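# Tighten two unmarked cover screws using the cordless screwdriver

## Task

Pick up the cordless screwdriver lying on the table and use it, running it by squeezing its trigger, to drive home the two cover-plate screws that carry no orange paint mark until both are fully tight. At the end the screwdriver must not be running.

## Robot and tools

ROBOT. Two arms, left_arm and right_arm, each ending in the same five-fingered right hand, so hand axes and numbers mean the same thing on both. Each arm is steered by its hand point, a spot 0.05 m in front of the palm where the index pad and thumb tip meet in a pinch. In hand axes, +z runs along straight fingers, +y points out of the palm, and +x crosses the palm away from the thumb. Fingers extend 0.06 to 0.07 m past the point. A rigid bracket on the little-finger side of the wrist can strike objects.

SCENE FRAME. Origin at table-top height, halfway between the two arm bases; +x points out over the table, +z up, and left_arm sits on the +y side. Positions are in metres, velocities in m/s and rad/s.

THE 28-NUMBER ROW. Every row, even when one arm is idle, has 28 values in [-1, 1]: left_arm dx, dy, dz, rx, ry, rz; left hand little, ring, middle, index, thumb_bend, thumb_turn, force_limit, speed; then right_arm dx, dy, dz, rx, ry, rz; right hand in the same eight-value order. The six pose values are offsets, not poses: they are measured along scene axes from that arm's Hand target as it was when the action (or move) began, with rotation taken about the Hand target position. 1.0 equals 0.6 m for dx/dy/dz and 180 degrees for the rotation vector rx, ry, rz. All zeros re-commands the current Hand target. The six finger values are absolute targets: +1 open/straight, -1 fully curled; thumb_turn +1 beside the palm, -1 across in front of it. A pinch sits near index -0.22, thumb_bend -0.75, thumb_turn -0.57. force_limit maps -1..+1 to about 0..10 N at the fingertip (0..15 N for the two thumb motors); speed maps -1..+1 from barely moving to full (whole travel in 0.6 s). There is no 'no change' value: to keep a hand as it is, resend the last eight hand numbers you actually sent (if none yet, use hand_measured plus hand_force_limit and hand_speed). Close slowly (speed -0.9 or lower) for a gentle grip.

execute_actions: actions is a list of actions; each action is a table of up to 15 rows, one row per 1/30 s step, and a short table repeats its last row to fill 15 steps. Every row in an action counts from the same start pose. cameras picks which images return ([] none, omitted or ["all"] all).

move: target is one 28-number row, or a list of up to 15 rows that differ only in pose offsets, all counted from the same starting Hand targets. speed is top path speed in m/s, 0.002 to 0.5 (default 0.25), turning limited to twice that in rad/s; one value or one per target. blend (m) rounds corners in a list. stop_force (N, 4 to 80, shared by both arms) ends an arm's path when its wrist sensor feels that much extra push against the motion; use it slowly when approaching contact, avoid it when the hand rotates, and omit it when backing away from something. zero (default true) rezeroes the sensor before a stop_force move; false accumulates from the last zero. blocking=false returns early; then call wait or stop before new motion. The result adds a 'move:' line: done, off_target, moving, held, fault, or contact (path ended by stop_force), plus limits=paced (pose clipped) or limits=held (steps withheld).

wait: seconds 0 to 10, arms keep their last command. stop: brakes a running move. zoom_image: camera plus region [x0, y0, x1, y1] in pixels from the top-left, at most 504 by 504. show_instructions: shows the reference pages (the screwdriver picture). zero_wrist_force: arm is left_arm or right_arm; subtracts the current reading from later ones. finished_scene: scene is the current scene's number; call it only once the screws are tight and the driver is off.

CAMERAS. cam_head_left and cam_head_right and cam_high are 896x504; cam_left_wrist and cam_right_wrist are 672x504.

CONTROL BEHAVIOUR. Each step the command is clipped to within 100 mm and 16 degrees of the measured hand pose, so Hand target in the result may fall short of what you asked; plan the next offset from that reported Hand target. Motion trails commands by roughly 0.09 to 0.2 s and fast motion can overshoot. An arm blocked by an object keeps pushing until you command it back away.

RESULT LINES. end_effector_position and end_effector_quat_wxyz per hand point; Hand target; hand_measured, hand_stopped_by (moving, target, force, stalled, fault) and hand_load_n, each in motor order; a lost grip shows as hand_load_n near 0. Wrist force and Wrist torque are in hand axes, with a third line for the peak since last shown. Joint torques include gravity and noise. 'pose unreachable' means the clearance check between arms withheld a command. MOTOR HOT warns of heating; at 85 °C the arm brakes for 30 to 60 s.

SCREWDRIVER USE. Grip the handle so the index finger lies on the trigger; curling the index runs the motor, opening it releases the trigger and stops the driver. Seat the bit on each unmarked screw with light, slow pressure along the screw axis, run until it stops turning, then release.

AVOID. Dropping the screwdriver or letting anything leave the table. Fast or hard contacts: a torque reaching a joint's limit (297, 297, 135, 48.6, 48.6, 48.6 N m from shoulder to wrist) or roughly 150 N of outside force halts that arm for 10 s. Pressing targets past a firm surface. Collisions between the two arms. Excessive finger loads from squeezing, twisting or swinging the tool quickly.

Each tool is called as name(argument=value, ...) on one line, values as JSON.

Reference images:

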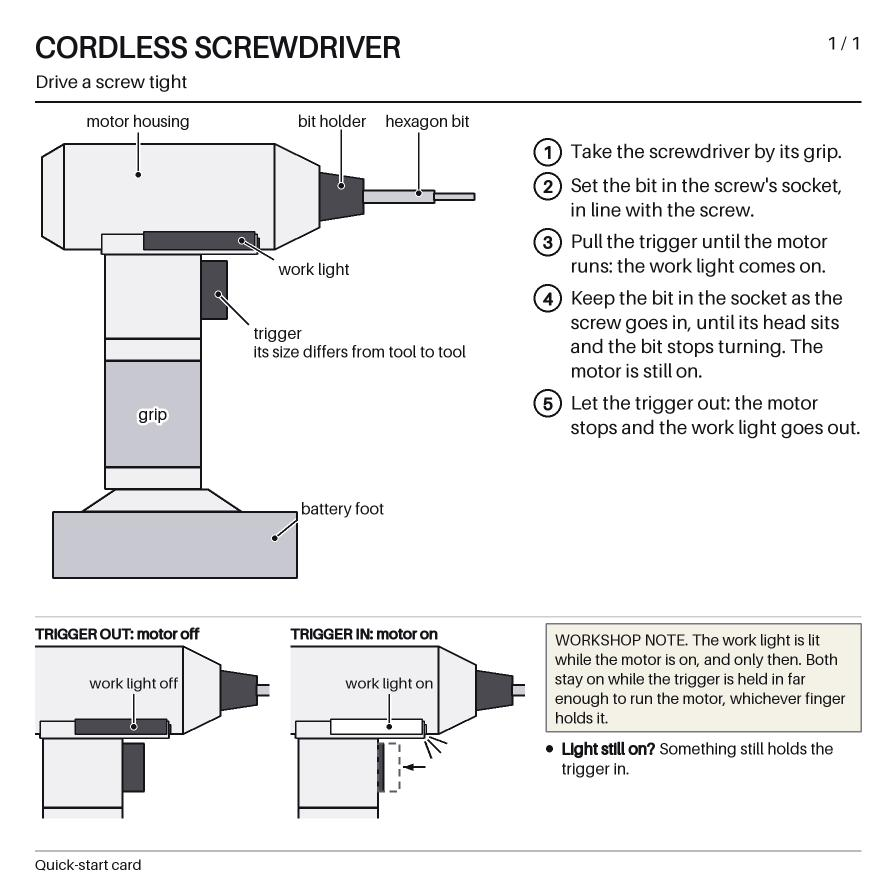

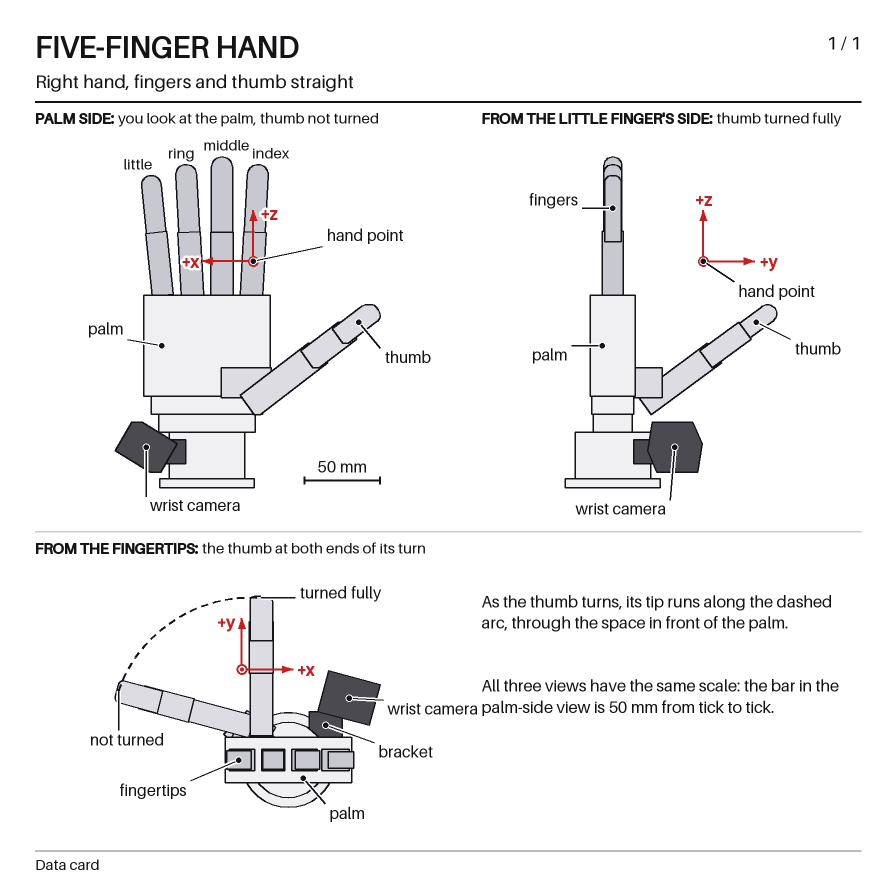

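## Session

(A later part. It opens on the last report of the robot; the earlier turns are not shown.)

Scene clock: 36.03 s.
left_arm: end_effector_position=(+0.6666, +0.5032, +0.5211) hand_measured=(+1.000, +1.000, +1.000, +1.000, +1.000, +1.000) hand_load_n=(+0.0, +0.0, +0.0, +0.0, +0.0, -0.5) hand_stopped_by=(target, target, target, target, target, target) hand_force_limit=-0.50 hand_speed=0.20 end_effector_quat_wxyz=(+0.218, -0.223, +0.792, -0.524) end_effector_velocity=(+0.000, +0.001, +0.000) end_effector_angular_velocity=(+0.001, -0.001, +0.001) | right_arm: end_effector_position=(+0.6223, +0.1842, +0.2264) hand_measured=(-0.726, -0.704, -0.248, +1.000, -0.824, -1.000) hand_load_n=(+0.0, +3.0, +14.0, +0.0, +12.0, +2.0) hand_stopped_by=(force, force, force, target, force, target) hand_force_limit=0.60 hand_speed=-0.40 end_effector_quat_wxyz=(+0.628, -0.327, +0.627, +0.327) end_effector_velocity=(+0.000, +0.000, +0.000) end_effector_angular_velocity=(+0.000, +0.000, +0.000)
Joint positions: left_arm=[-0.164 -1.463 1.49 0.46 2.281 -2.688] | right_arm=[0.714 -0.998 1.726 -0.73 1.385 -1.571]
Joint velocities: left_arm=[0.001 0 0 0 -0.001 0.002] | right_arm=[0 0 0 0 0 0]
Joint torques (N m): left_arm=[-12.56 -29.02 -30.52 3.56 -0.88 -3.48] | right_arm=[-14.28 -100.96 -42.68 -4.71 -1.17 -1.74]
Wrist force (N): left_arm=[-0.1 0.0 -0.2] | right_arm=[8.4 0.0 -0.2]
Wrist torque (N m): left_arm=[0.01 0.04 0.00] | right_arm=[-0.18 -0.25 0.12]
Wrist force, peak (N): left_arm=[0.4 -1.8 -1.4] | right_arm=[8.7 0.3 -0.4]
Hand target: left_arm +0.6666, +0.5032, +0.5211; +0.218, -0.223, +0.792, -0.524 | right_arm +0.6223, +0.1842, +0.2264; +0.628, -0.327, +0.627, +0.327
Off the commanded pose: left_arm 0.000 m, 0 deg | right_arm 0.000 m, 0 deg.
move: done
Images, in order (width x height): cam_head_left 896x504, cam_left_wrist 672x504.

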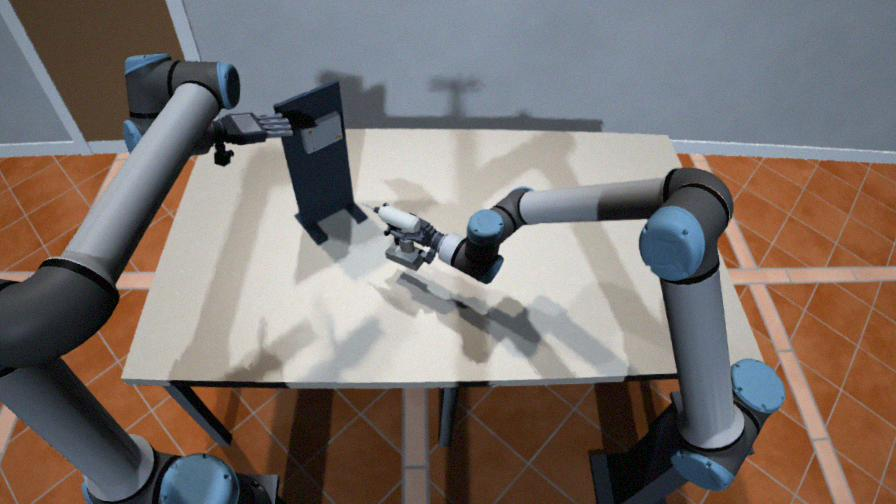

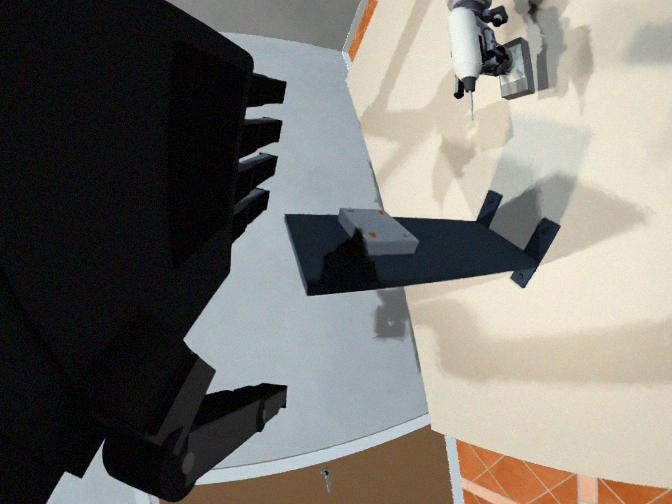

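execute_actions(actions=[], cameras=["cam_high","cam_head_left","cam_head_right","cam_left_wrist"])

zoom_image(camera="cam_high", region=[380, 130, 490, 350])

zoom_image(camera="cam_left_wrist", region=[420, 0, 560, 140])

Scene clock: 36.33 s.
left_arm: end_effector_position=(+0.6666, +0.5032, +0.5211) hand_measured=(+1.000, +1.000, +1.000, +1.000, +1.000, +1.000) hand_load_n=(+0.0, +0.0, +0.0, +0.0, +0.0, -0.5) hand_stopped_by=(target, target, target, target, target, target) hand_force_limit=-0.50 hand_speed=0.20 end_effector_quat_wxyz=(+0.218, -0.223, +0.792, -0.524) end_effector_velocity=(+0.000, +0.001, +0.000) end_effector_angular_velocity=(+0.000, +0.000, +0.002) | right_arm: end_effector_position=(+0.6223, +0.1842, +0.2264) hand_measured=(-0.726, -0.704, -0.248, +1.000, -0.824, -1.000) hand_load_n=(+0.0, +3.5, +14.0, +0.0, +12.0, +1.5) hand_stopped_by=(force, force, force, target, force, target) hand_force_limit=0.60 hand_speed=-0.40 end_effector_quat_wxyz=(+0.628, -0.327, +0.627, +0.327) end_effector_velocity=(+0.000, +0.000, +0.000) end_effector_angular_velocity=(+0.000, +0.000, +0.000)
Joint positions: left_arm=[-0.164 -1.463 1.49 0.46 2.281 -2.688] | right_arm=[0.714 -0.998 1.726 -0.73 1.385 -1.571]
Joint velocities: left_arm=[0.001 0 0 0 0 0] | right_arm=[0 -0.001 0 0 0 0]
Joint torques (N m): left_arm=[-13.65 -25.71 -30.27 3.45 -0.26 -3.09] | right_arm=[-13.59 -99.95 -42.21 -5.01 -1.14 -1.76]
Wrist force (N): left_arm=[0.2 -0.2 -0.3] | right_arm=[8.5 0.2 -0.4]
Wrist torque (N m): left_arm=[0.00 -0.01 0.02] | right_arm=[-0.13 -0.25 0.13]
Wrist force, peak (N): left_arm=[0.3 -0.2 -0.4] | right_arm=[8.5 0.2 -0.4]
Hand target: left_arm +0.6666, +0.5032, +0.5211; +0.218, -0.223, +0.792, -0.524 | right_arm +0.6223, +0.1842, +0.2264; +0.628, -0.327, +0.627, +0.327
Off the commanded pose: left_arm 0.000 m, 0 deg | right_arm 0.000 m, 0 deg.
Images, in order (width x height): cam_head_left 896x504, cam_head_right 896x504, cam_high 896x504, cam_left_wrist 672x504.

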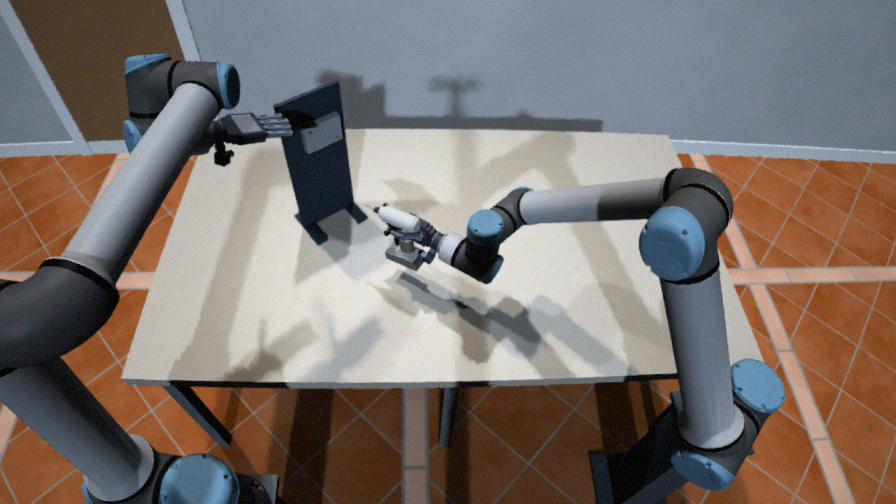

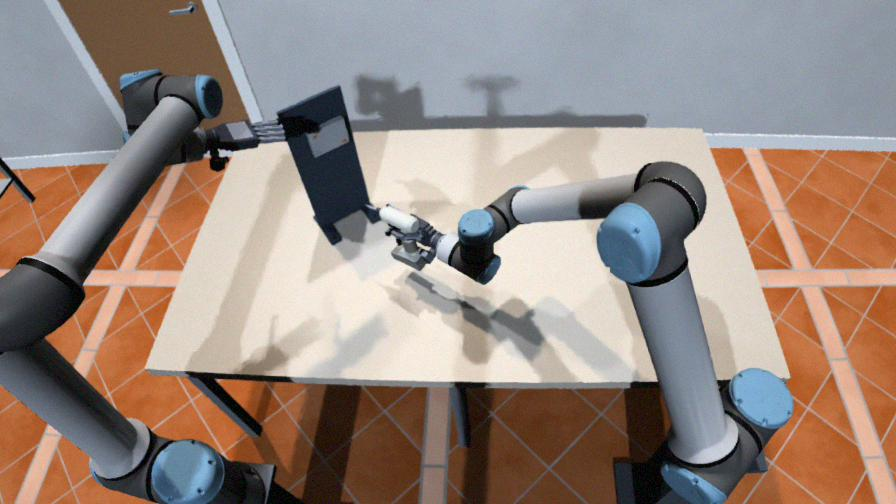

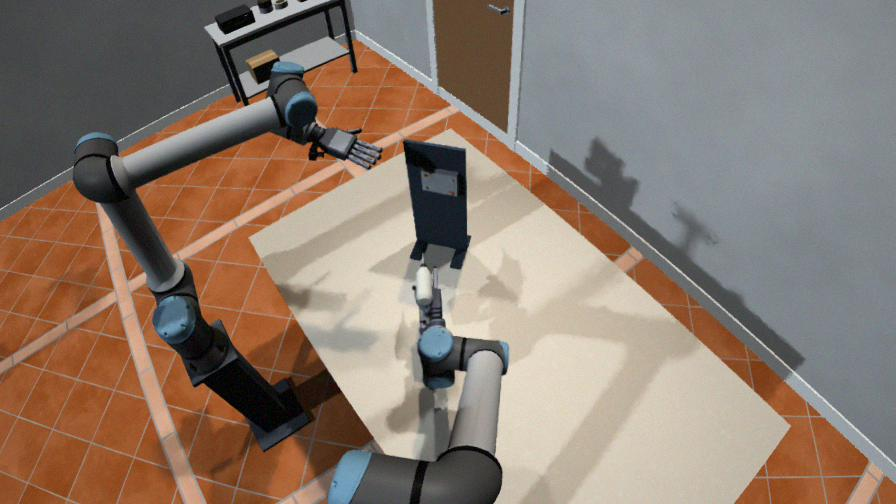

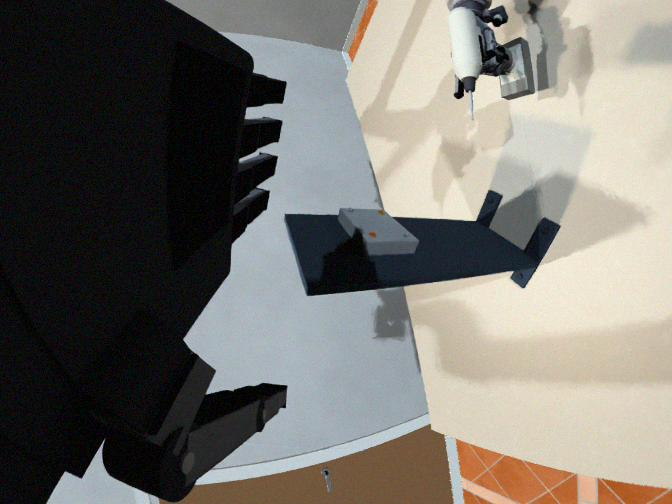

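Scaled by 2.291.

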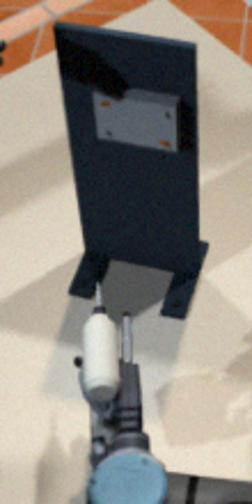

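Scaled by 3.600 from the camera's 672x504 image, which has a finer 960x720 frame.

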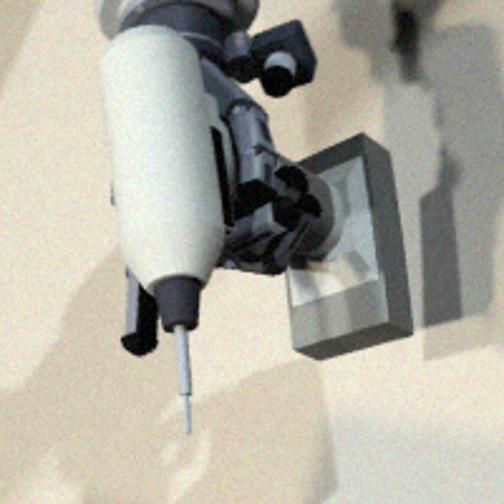

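move(target=[0,0,0,0,0,0,1,1,1,1,1,1,-0.5,0.2,0,0,0,0,0,-0.1,-0.98,-0.98,-0.98,1,-0.98,-1,0.6,-0.4], speed=0.15)

Scene clock: 38.80 s.
left_arm: end_effector_position=(+0.6666, +0.5032, +0.5211) hand_measured=(+1.000, +1.000, +1.000, +1.000, +1.000, +1.000) hand_load_n=(+0.0, +0.0, +0.0, +0.0, +0.0, -0.5) hand_stopped_by=(target, target, target, target, target, target) hand_force_limit=-0.50 hand_speed=0.20 end_effector_quat_wxyz=(+0.218, -0.223, +0.792, -0.524) end_effector_velocity=(+0.000, +0.000, +0.000) end_effector_angular_velocity=(+0.001, -0.001, -0.001) | right_arm: end_effector_position=(+0.6223, +0.1842, +0.2263) hand_measured=(-0.726, -0.704, -0.248, +1.000, -0.824, -1.000) hand_load_n=(+0.0, +3.0, +14.0, +0.0, +12.0, +1.5) hand_stopped_by=(force, force, force, target, force, target) hand_force_limit=0.60 hand_speed=-0.40 end_effector_quat_wxyz=(+0.671, -0.225, +0.670, +0.224) end_effector_velocity=(+0.000, -0.001, +0.000) end_effector_angular_velocity=(+0.000, +0.001, -0.002)
Joint positions: left_arm=[-0.164 -1.463 1.49 0.46 2.281 -2.688] | right_arm=[0.824 -0.994 1.72 -0.727 1.809 -1.572]
Joint velocities: left_arm=[0 0 0 0 0 0.002] | right_arm=[0 -0.001 0 0.001 0.002 0]
Joint torques (N m): left_arm=[-10.16 -29.35 -31.3 1.61 -1.02 -3.23] | right_arm=[-11.34 -101.24 -31.56 -6 2.4 -0.99]
Wrist force (N): left_arm=[-0.1 -0.1 0.0] | right_arm=[8.3 0.2 -0.3]
Wrist torque (N m): left_arm=[-0.01 0.03 0.00] | right_arm=[-0.14 -0.23 0.13]
Wrist force, peak (N): left_arm=[0.0 -0.5 -0.6] | right_arm=[8.5 0.1 0.0]
Hand target: left_arm +0.6666, +0.5032, +0.5211; +0.218, -0.223, +0.792, -0.524 | right_arm +0.6224, +0.1841, +0.2264; +0.671, -0.225, +0.670, +0.224
Off the commanded pose: left_arm 0.000 m, 0 deg | right_arm 0.000 m, 0 deg.
move: done

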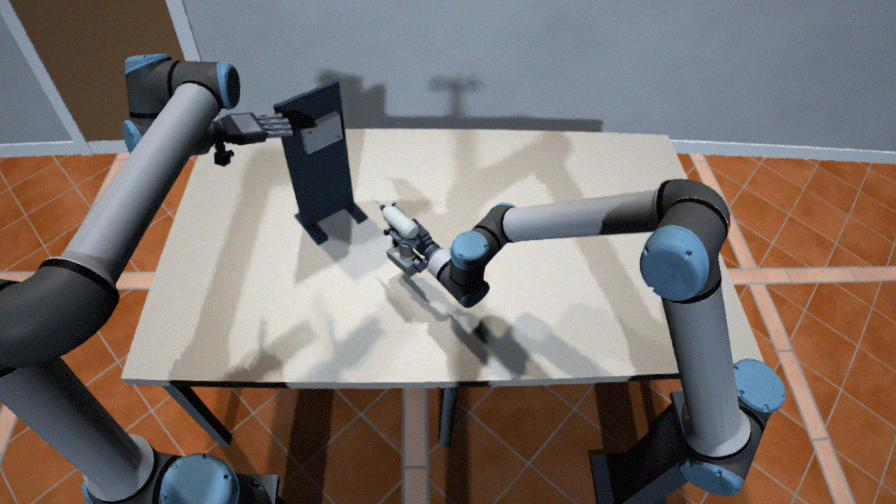

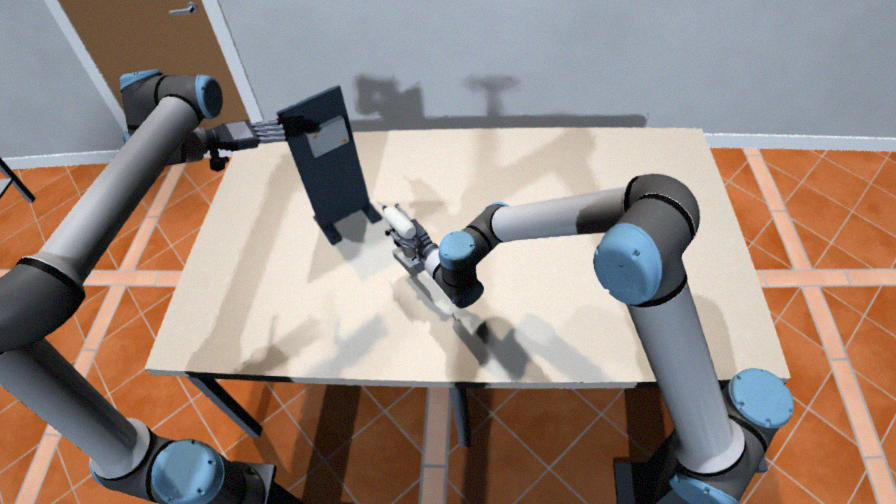

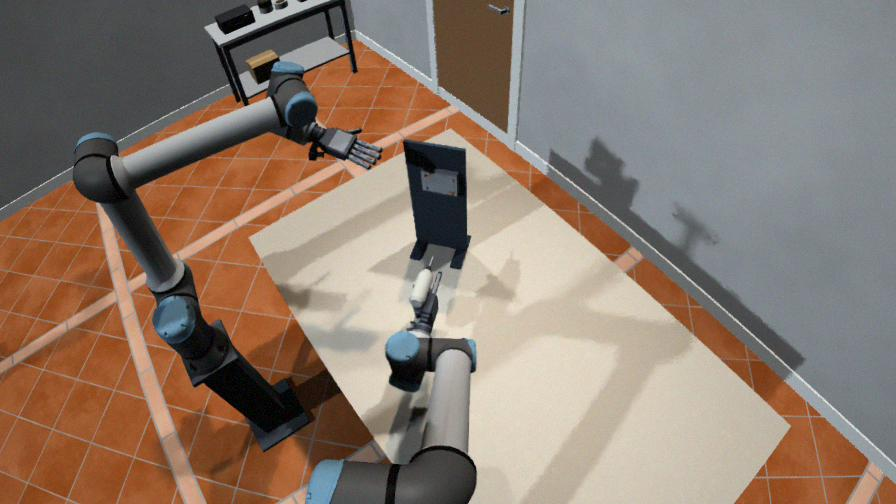

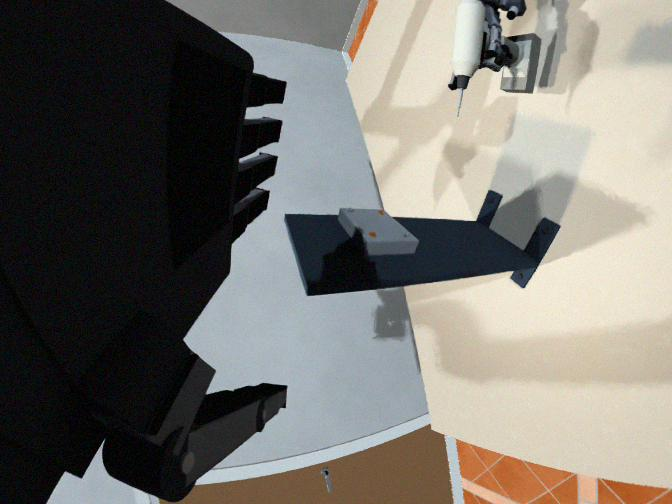

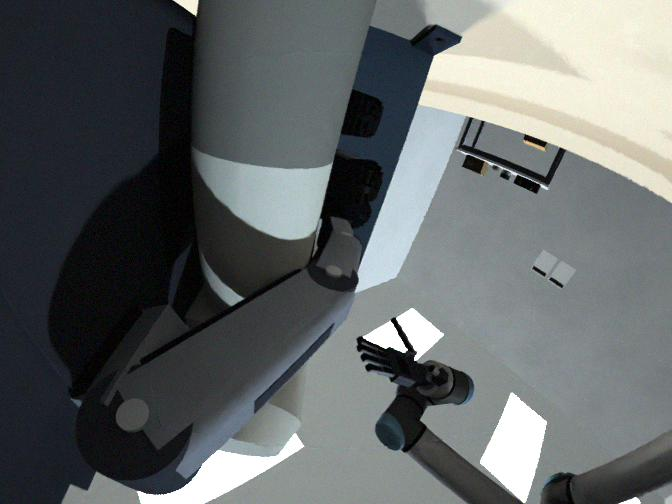

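zoom_image(camera="cam_left_wrist", region=[280, 0, 600, 300])

zoom_image(camera="cam_head_right", region=[260, 70, 460, 300])

zoom_image(camera="cam_high", region=[360, 120, 520, 340])

Scaled by 1.575 from the camera's 672x504 image, which has a finer 960x720 frame.

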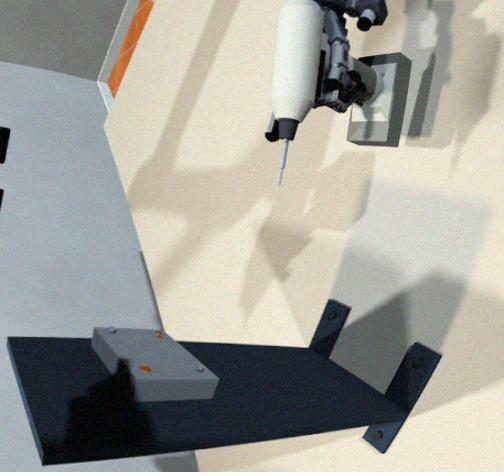

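Scaled by 2.191.

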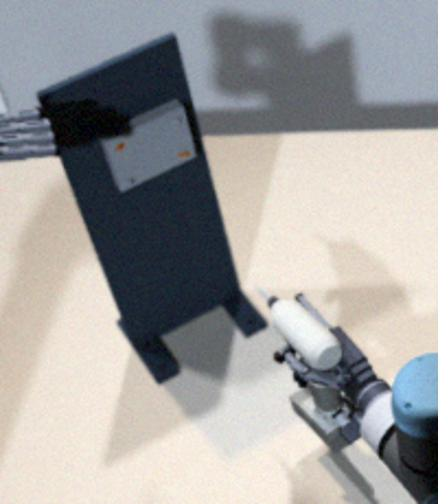

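Scaled by 2.291.

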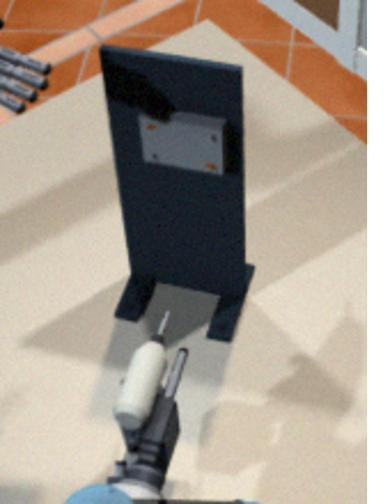

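zoom_image(camera="cam_head_left", region=[260, 60, 460, 290])

zoom_image(camera="cam_left_wrist", region=[400, 0, 600, 150])

zoom_image(camera="cam_head_right", region=[360, 180, 440, 280])

Scaled by 2.191.

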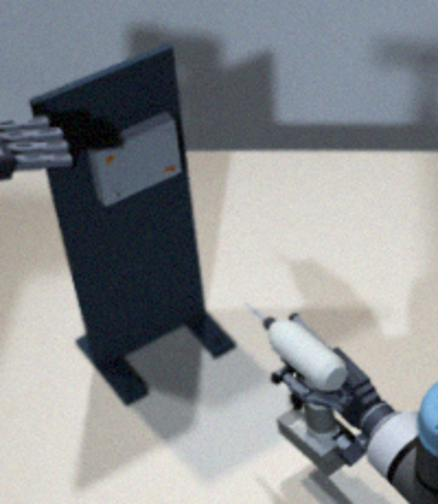

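Scaled by 2.520 from the camera's 672x504 image, which has a finer 960x720 frame.

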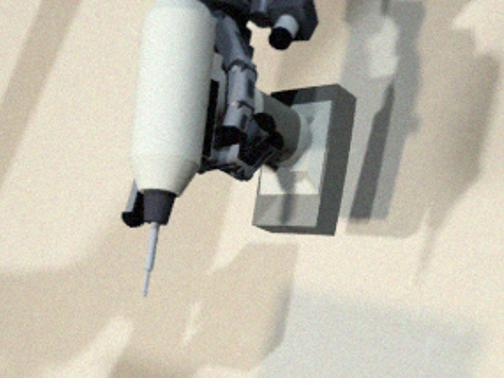

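Scaled by 5.040.

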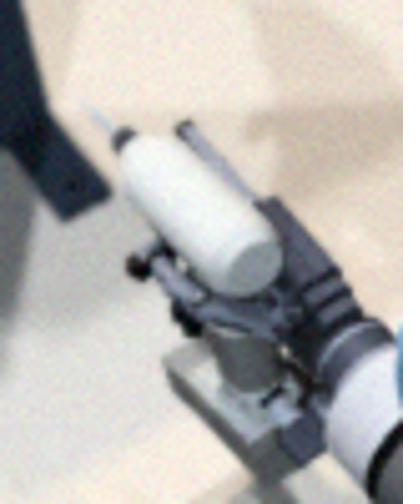

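move(target=[-0.0167,0.0617,-0.202,-0.1208,-0.018,-0.122,1,1,1,1,1,1,-0.5,0.2,0.09,0.19,0.168,0,0,0,-0.98,-0.98,-0.98,1,-0.98,-1,0.6,-0.4], speed=0.15)

Scene clock: 44.63 s.
left_arm: end_effector_position=(+0.6564, +0.5403, +0.3998) hand_measured=(+1.000, +1.000, +1.000, +1.000, +1.000, +1.000) hand_load_n=(+0.0, +0.0, +0.0, +0.0, +0.0, -0.5) hand_stopped_by=(target, target, target, target, target, target) hand_force_limit=-0.50 hand_speed=0.20 end_effector_quat_wxyz=(+0.092, -0.091, +0.701, -0.701) end_effector_velocity=(-0.001, +0.000, -0.001) end_effector_angular_velocity=(+0.000, +0.001, -0.001) | right_arm: end_effector_position=(+0.6762, +0.2982, +0.3271) hand_measured=(-0.726, -0.704, -0.248, +1.000, -0.824, -1.000) hand_load_n=(+0.0, +3.0, +14.0, +0.0, +12.0, +1.5) hand_stopped_by=(force, force, force, target, force, target) hand_force_limit=0.60 hand_speed=-0.40 end_effector_quat_wxyz=(+0.671, -0.225, +0.670, +0.224) end_effector_velocity=(+0.000, +0.000, +0.002) end_effector_angular_velocity=(+0.001, -0.001, +0.000)
Joint positions: left_arm=[0.046 -1.337 1.689 -0.354 2.963 -3.143] | right_arm=[0.859 -0.911 1.361 -0.451 1.843 -1.572]
Joint velocities: left_arm=[0 0.001 0 0.004 0.001 0.003] | right_arm=[0 -0.001 0 -0.001 0 0]
Joint torques (N m): left_arm=[-15.22 -41.8 -48.3 2.33 2.25 4.64] | right_arm=[-12.97 -116.43 -49.84 -6.03 -0.56 0.41]
Wrist force (N): left_arm=[0.5 -0.3 0.5] | right_arm=[8.5 0.2 -0.4]
Wrist torque (N m): left_arm=[-0.16 -0.13 0.02] | right_arm=[-0.11 -0.25 0.14]
Wrist force, peak (N): left_arm=[0.0 -1.3 -0.5] | right_arm=[9.6 -0.5 -1.6]
Hand target: left_arm +0.6565, +0.5403, +0.3999; +0.092, -0.091, +0.701, -0.701 | right_arm +0.6764, +0.2981, +0.3273; +0.671, -0.225, +0.670, +0.224
Off the commanded pose: left_arm 0.000 m, 0 deg | right_arm 0.000 m, 0 deg.
move: done

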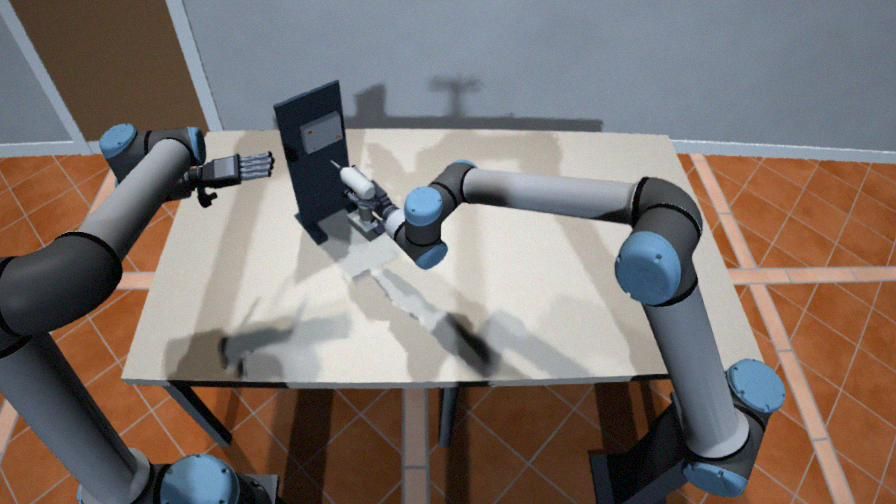

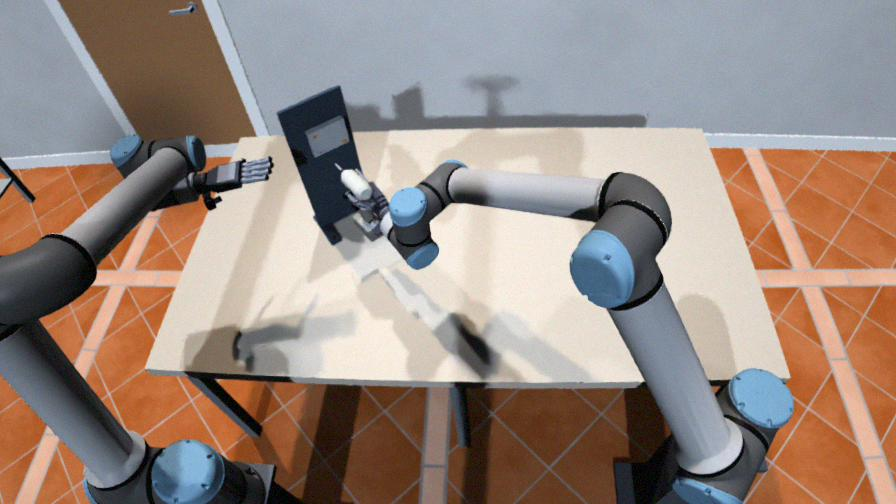

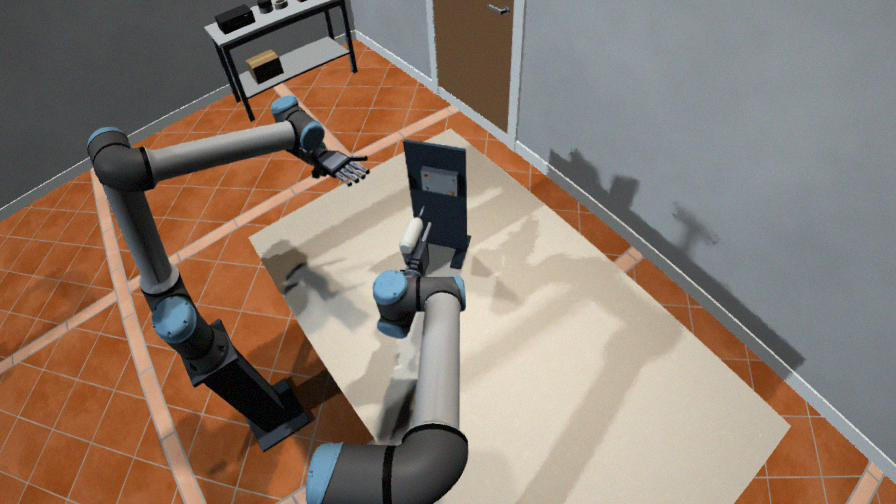

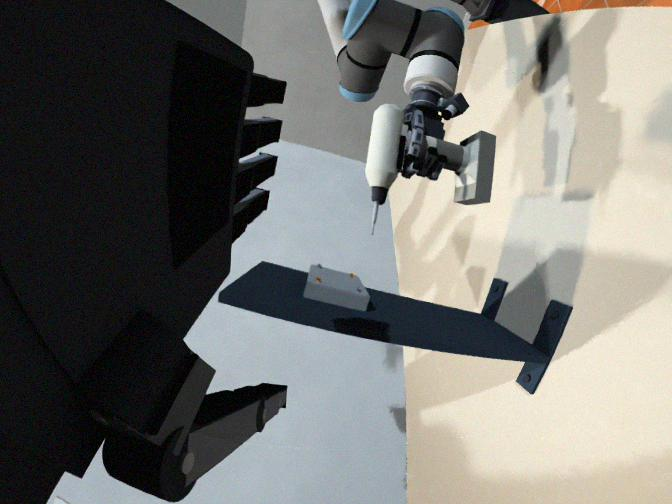

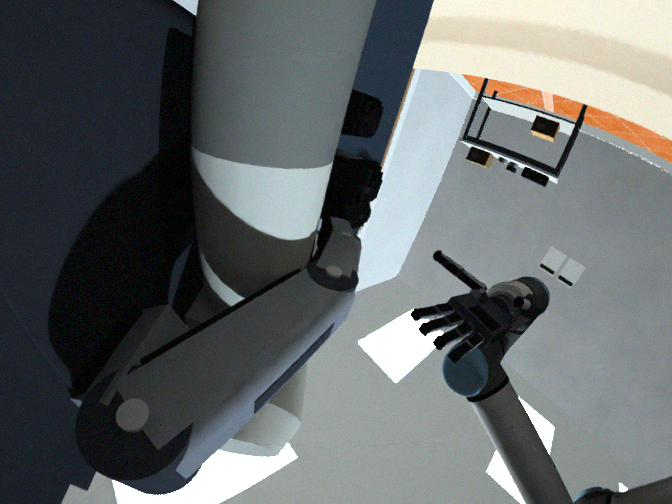

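zoom_image(camera="cam_left_wrist", region=[280, 80, 520, 320])

zoom_image(camera="cam_head_right", region=[270, 70, 430, 250])

zoom_image(camera="cam_head_left", region=[260, 70, 430, 250])

Scaled by 2.100 from the camera's 672x504 image, which has a finer 960x720 frame.

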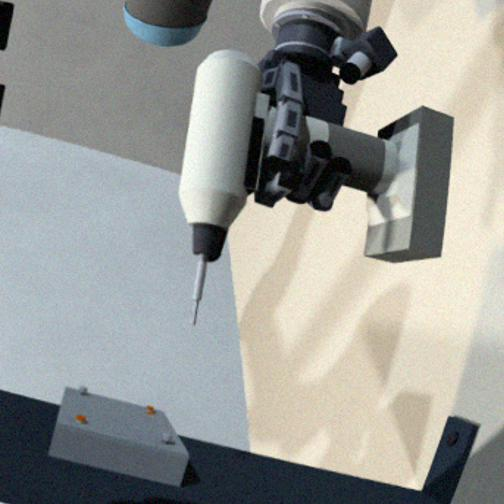

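Scaled by 2.800.

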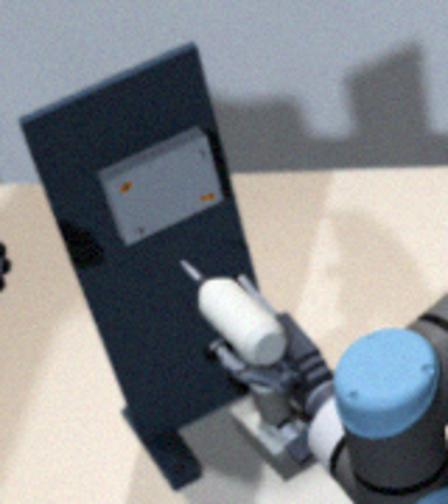

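Scaled by 2.800.

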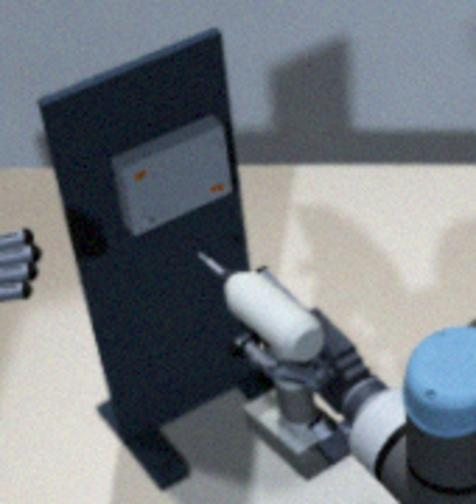

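move(target=[0,0,0,0,0,0,1,1,1,1,1,1,-0.5,0.2,0.0257,0.0498,-0.021,0.02,-0.0267,0,-0.98,-0.98,-0.98,1,-0.98,-1,0.6,-0.4], speed=0.1)

zoom_image(camera="cam_left_wrist", region=[280, 80, 520, 320])

zoom_image(camera="cam_head_right", region=[290, 100, 390, 200])

zoom_image(camera="cam_head_left", region=[290, 100, 390, 200])

zoom_image(camera="cam_high", region=[380, 130, 480, 260])

Scene clock: 47.00 s.
left_arm: end_effector_position=(+0.6565, +0.5403, +0.3999) hand_measured=(+1.000, +1.000, +1.000, +1.000, +1.000, +1.000) hand_load_n=(+0.0, +0.0, +0.0, +0.0, +0.0, +0.0) hand_stopped_by=(target, target, target, target, target, target) hand_force_limit=-0.50 hand_speed=0.20 end_effector_quat_wxyz=(+0.092, -0.091, +0.701, -0.701) end_effector_velocity=(+0.000, +0.001, +0.000) end_effector_angular_velocity=(+0.000, -0.001, +0.001) | right_arm: end_effector_position=(+0.6917, +0.3281, +0.3148) hand_measured=(-0.726, -0.704, -0.248, +1.000, -0.824, -1.000) hand_load_n=(+0.0, +3.0, +13.5, +0.0, +12.0, +1.5) hand_stopped_by=(force, force, force, target, force, target) hand_force_limit=0.60 hand_speed=-0.40 end_effector_quat_wxyz=(+0.705, -0.213, +0.634, +0.236) end_effector_velocity=(+0.000, +0.000, +0.000) end_effector_angular_velocity=(+0.000, +0.000, +0.000)
Joint positions: left_arm=[0.046 -1.337 1.689 -0.353 2.963 -3.143] | right_arm=[0.864 -0.842 1.319 -0.588 1.847 -1.602]
Joint velocities: left_arm=[0.001 0 0 0 0 0] | right_arm=[0 0.001 0 -0.001 0 0]
Joint torques (N m): left_arm=[-9.88 -36.01 -47.42 1.08 2.43 3.53] | right_arm=[3.61 -107.96 -40.24 -5.32 0.67 2.19]
Wrist force (N): left_arm=[0.5 0.0 0.4] | right_arm=[8.2 0.0 -1.0]
Wrist torque (N m): left_arm=[-0.11 -0.11 0.03] | right_arm=[-0.15 -0.15 0.11]
Wrist force, peak (N): left_arm=[0.7 -0.4 0.7] | right_arm=[9.3 0.8 -0.4]
Hand target: left_arm +0.6565, +0.5403, +0.3999; +0.092, -0.091, +0.701, -0.701 | right_arm +0.6918, +0.3281, +0.3147; +0.705, -0.213, +0.634, +0.236
Off the commanded pose: left_arm 0.000 m, 0 deg | right_arm 0.000 m, 0 deg.
move: done

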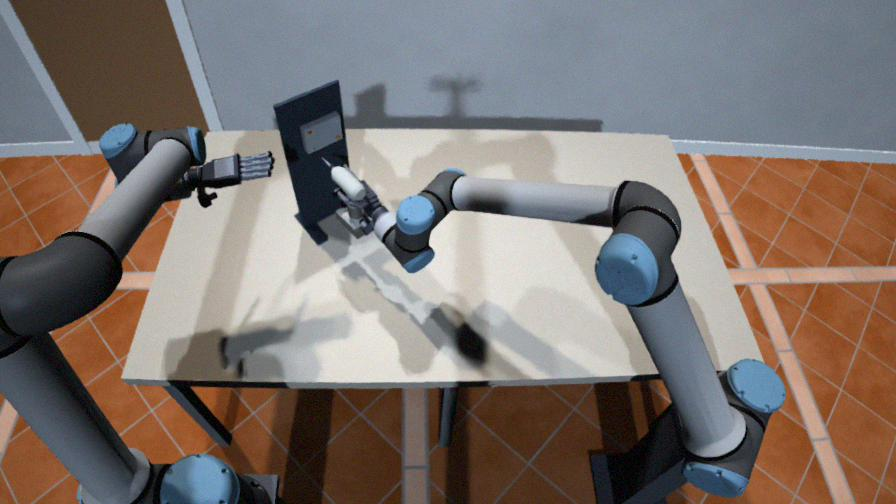

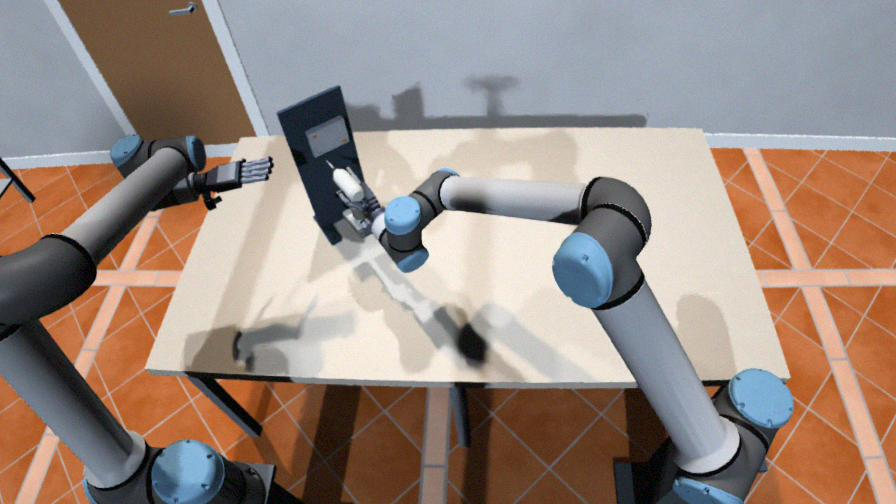

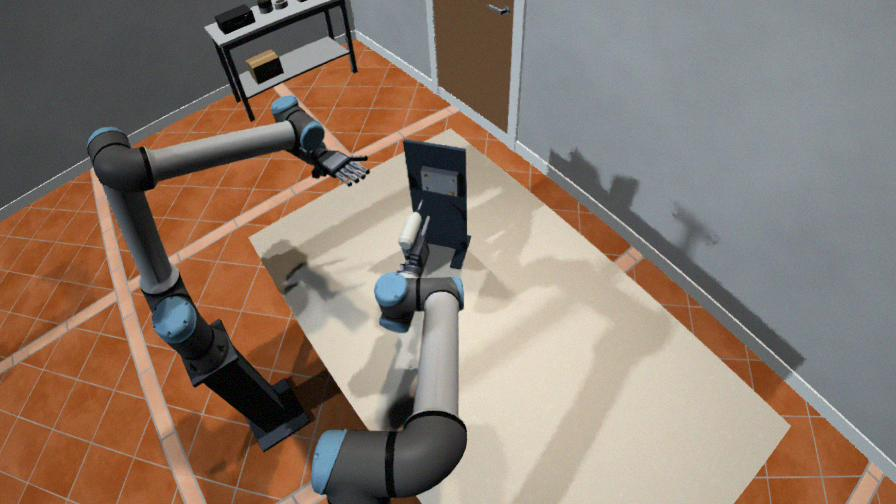

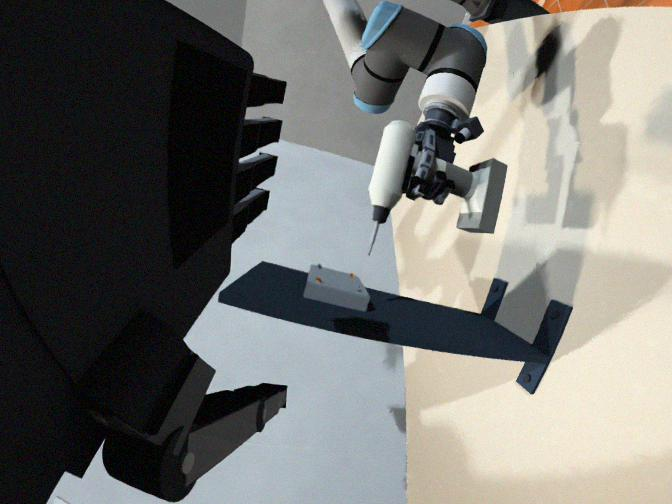

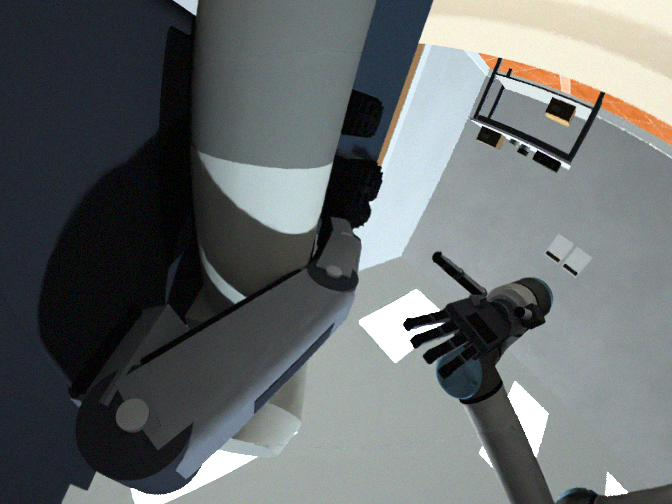

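Scaled by 2.100 from the camera's 672x504 image, which has a finer 960x720 frame.

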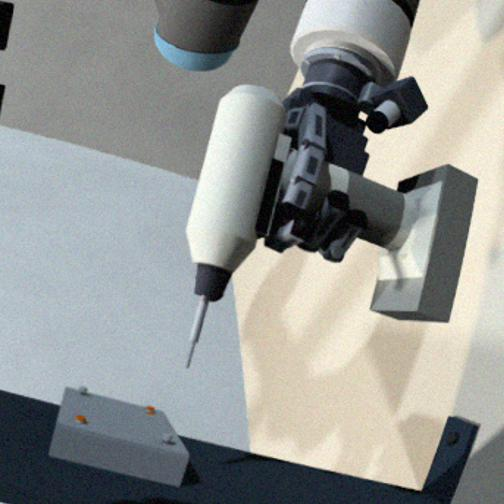

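Scaled by 5.040.

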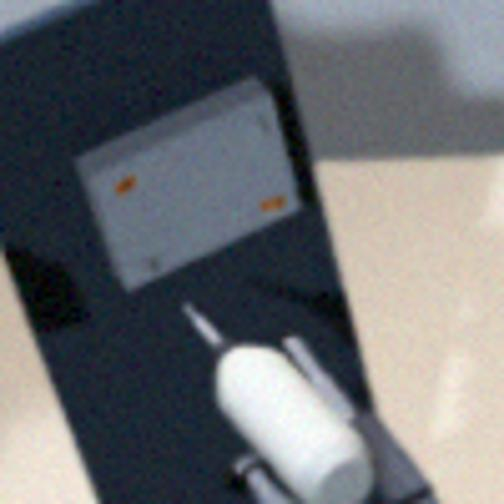

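Scaled by 5.040.

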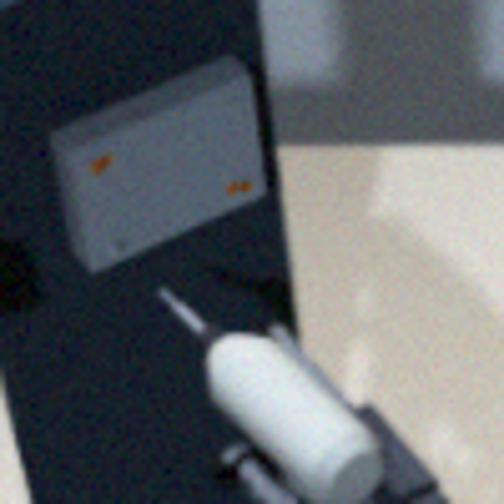

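Scaled by 3.877.

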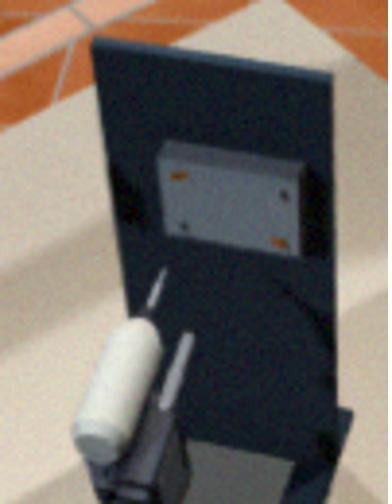

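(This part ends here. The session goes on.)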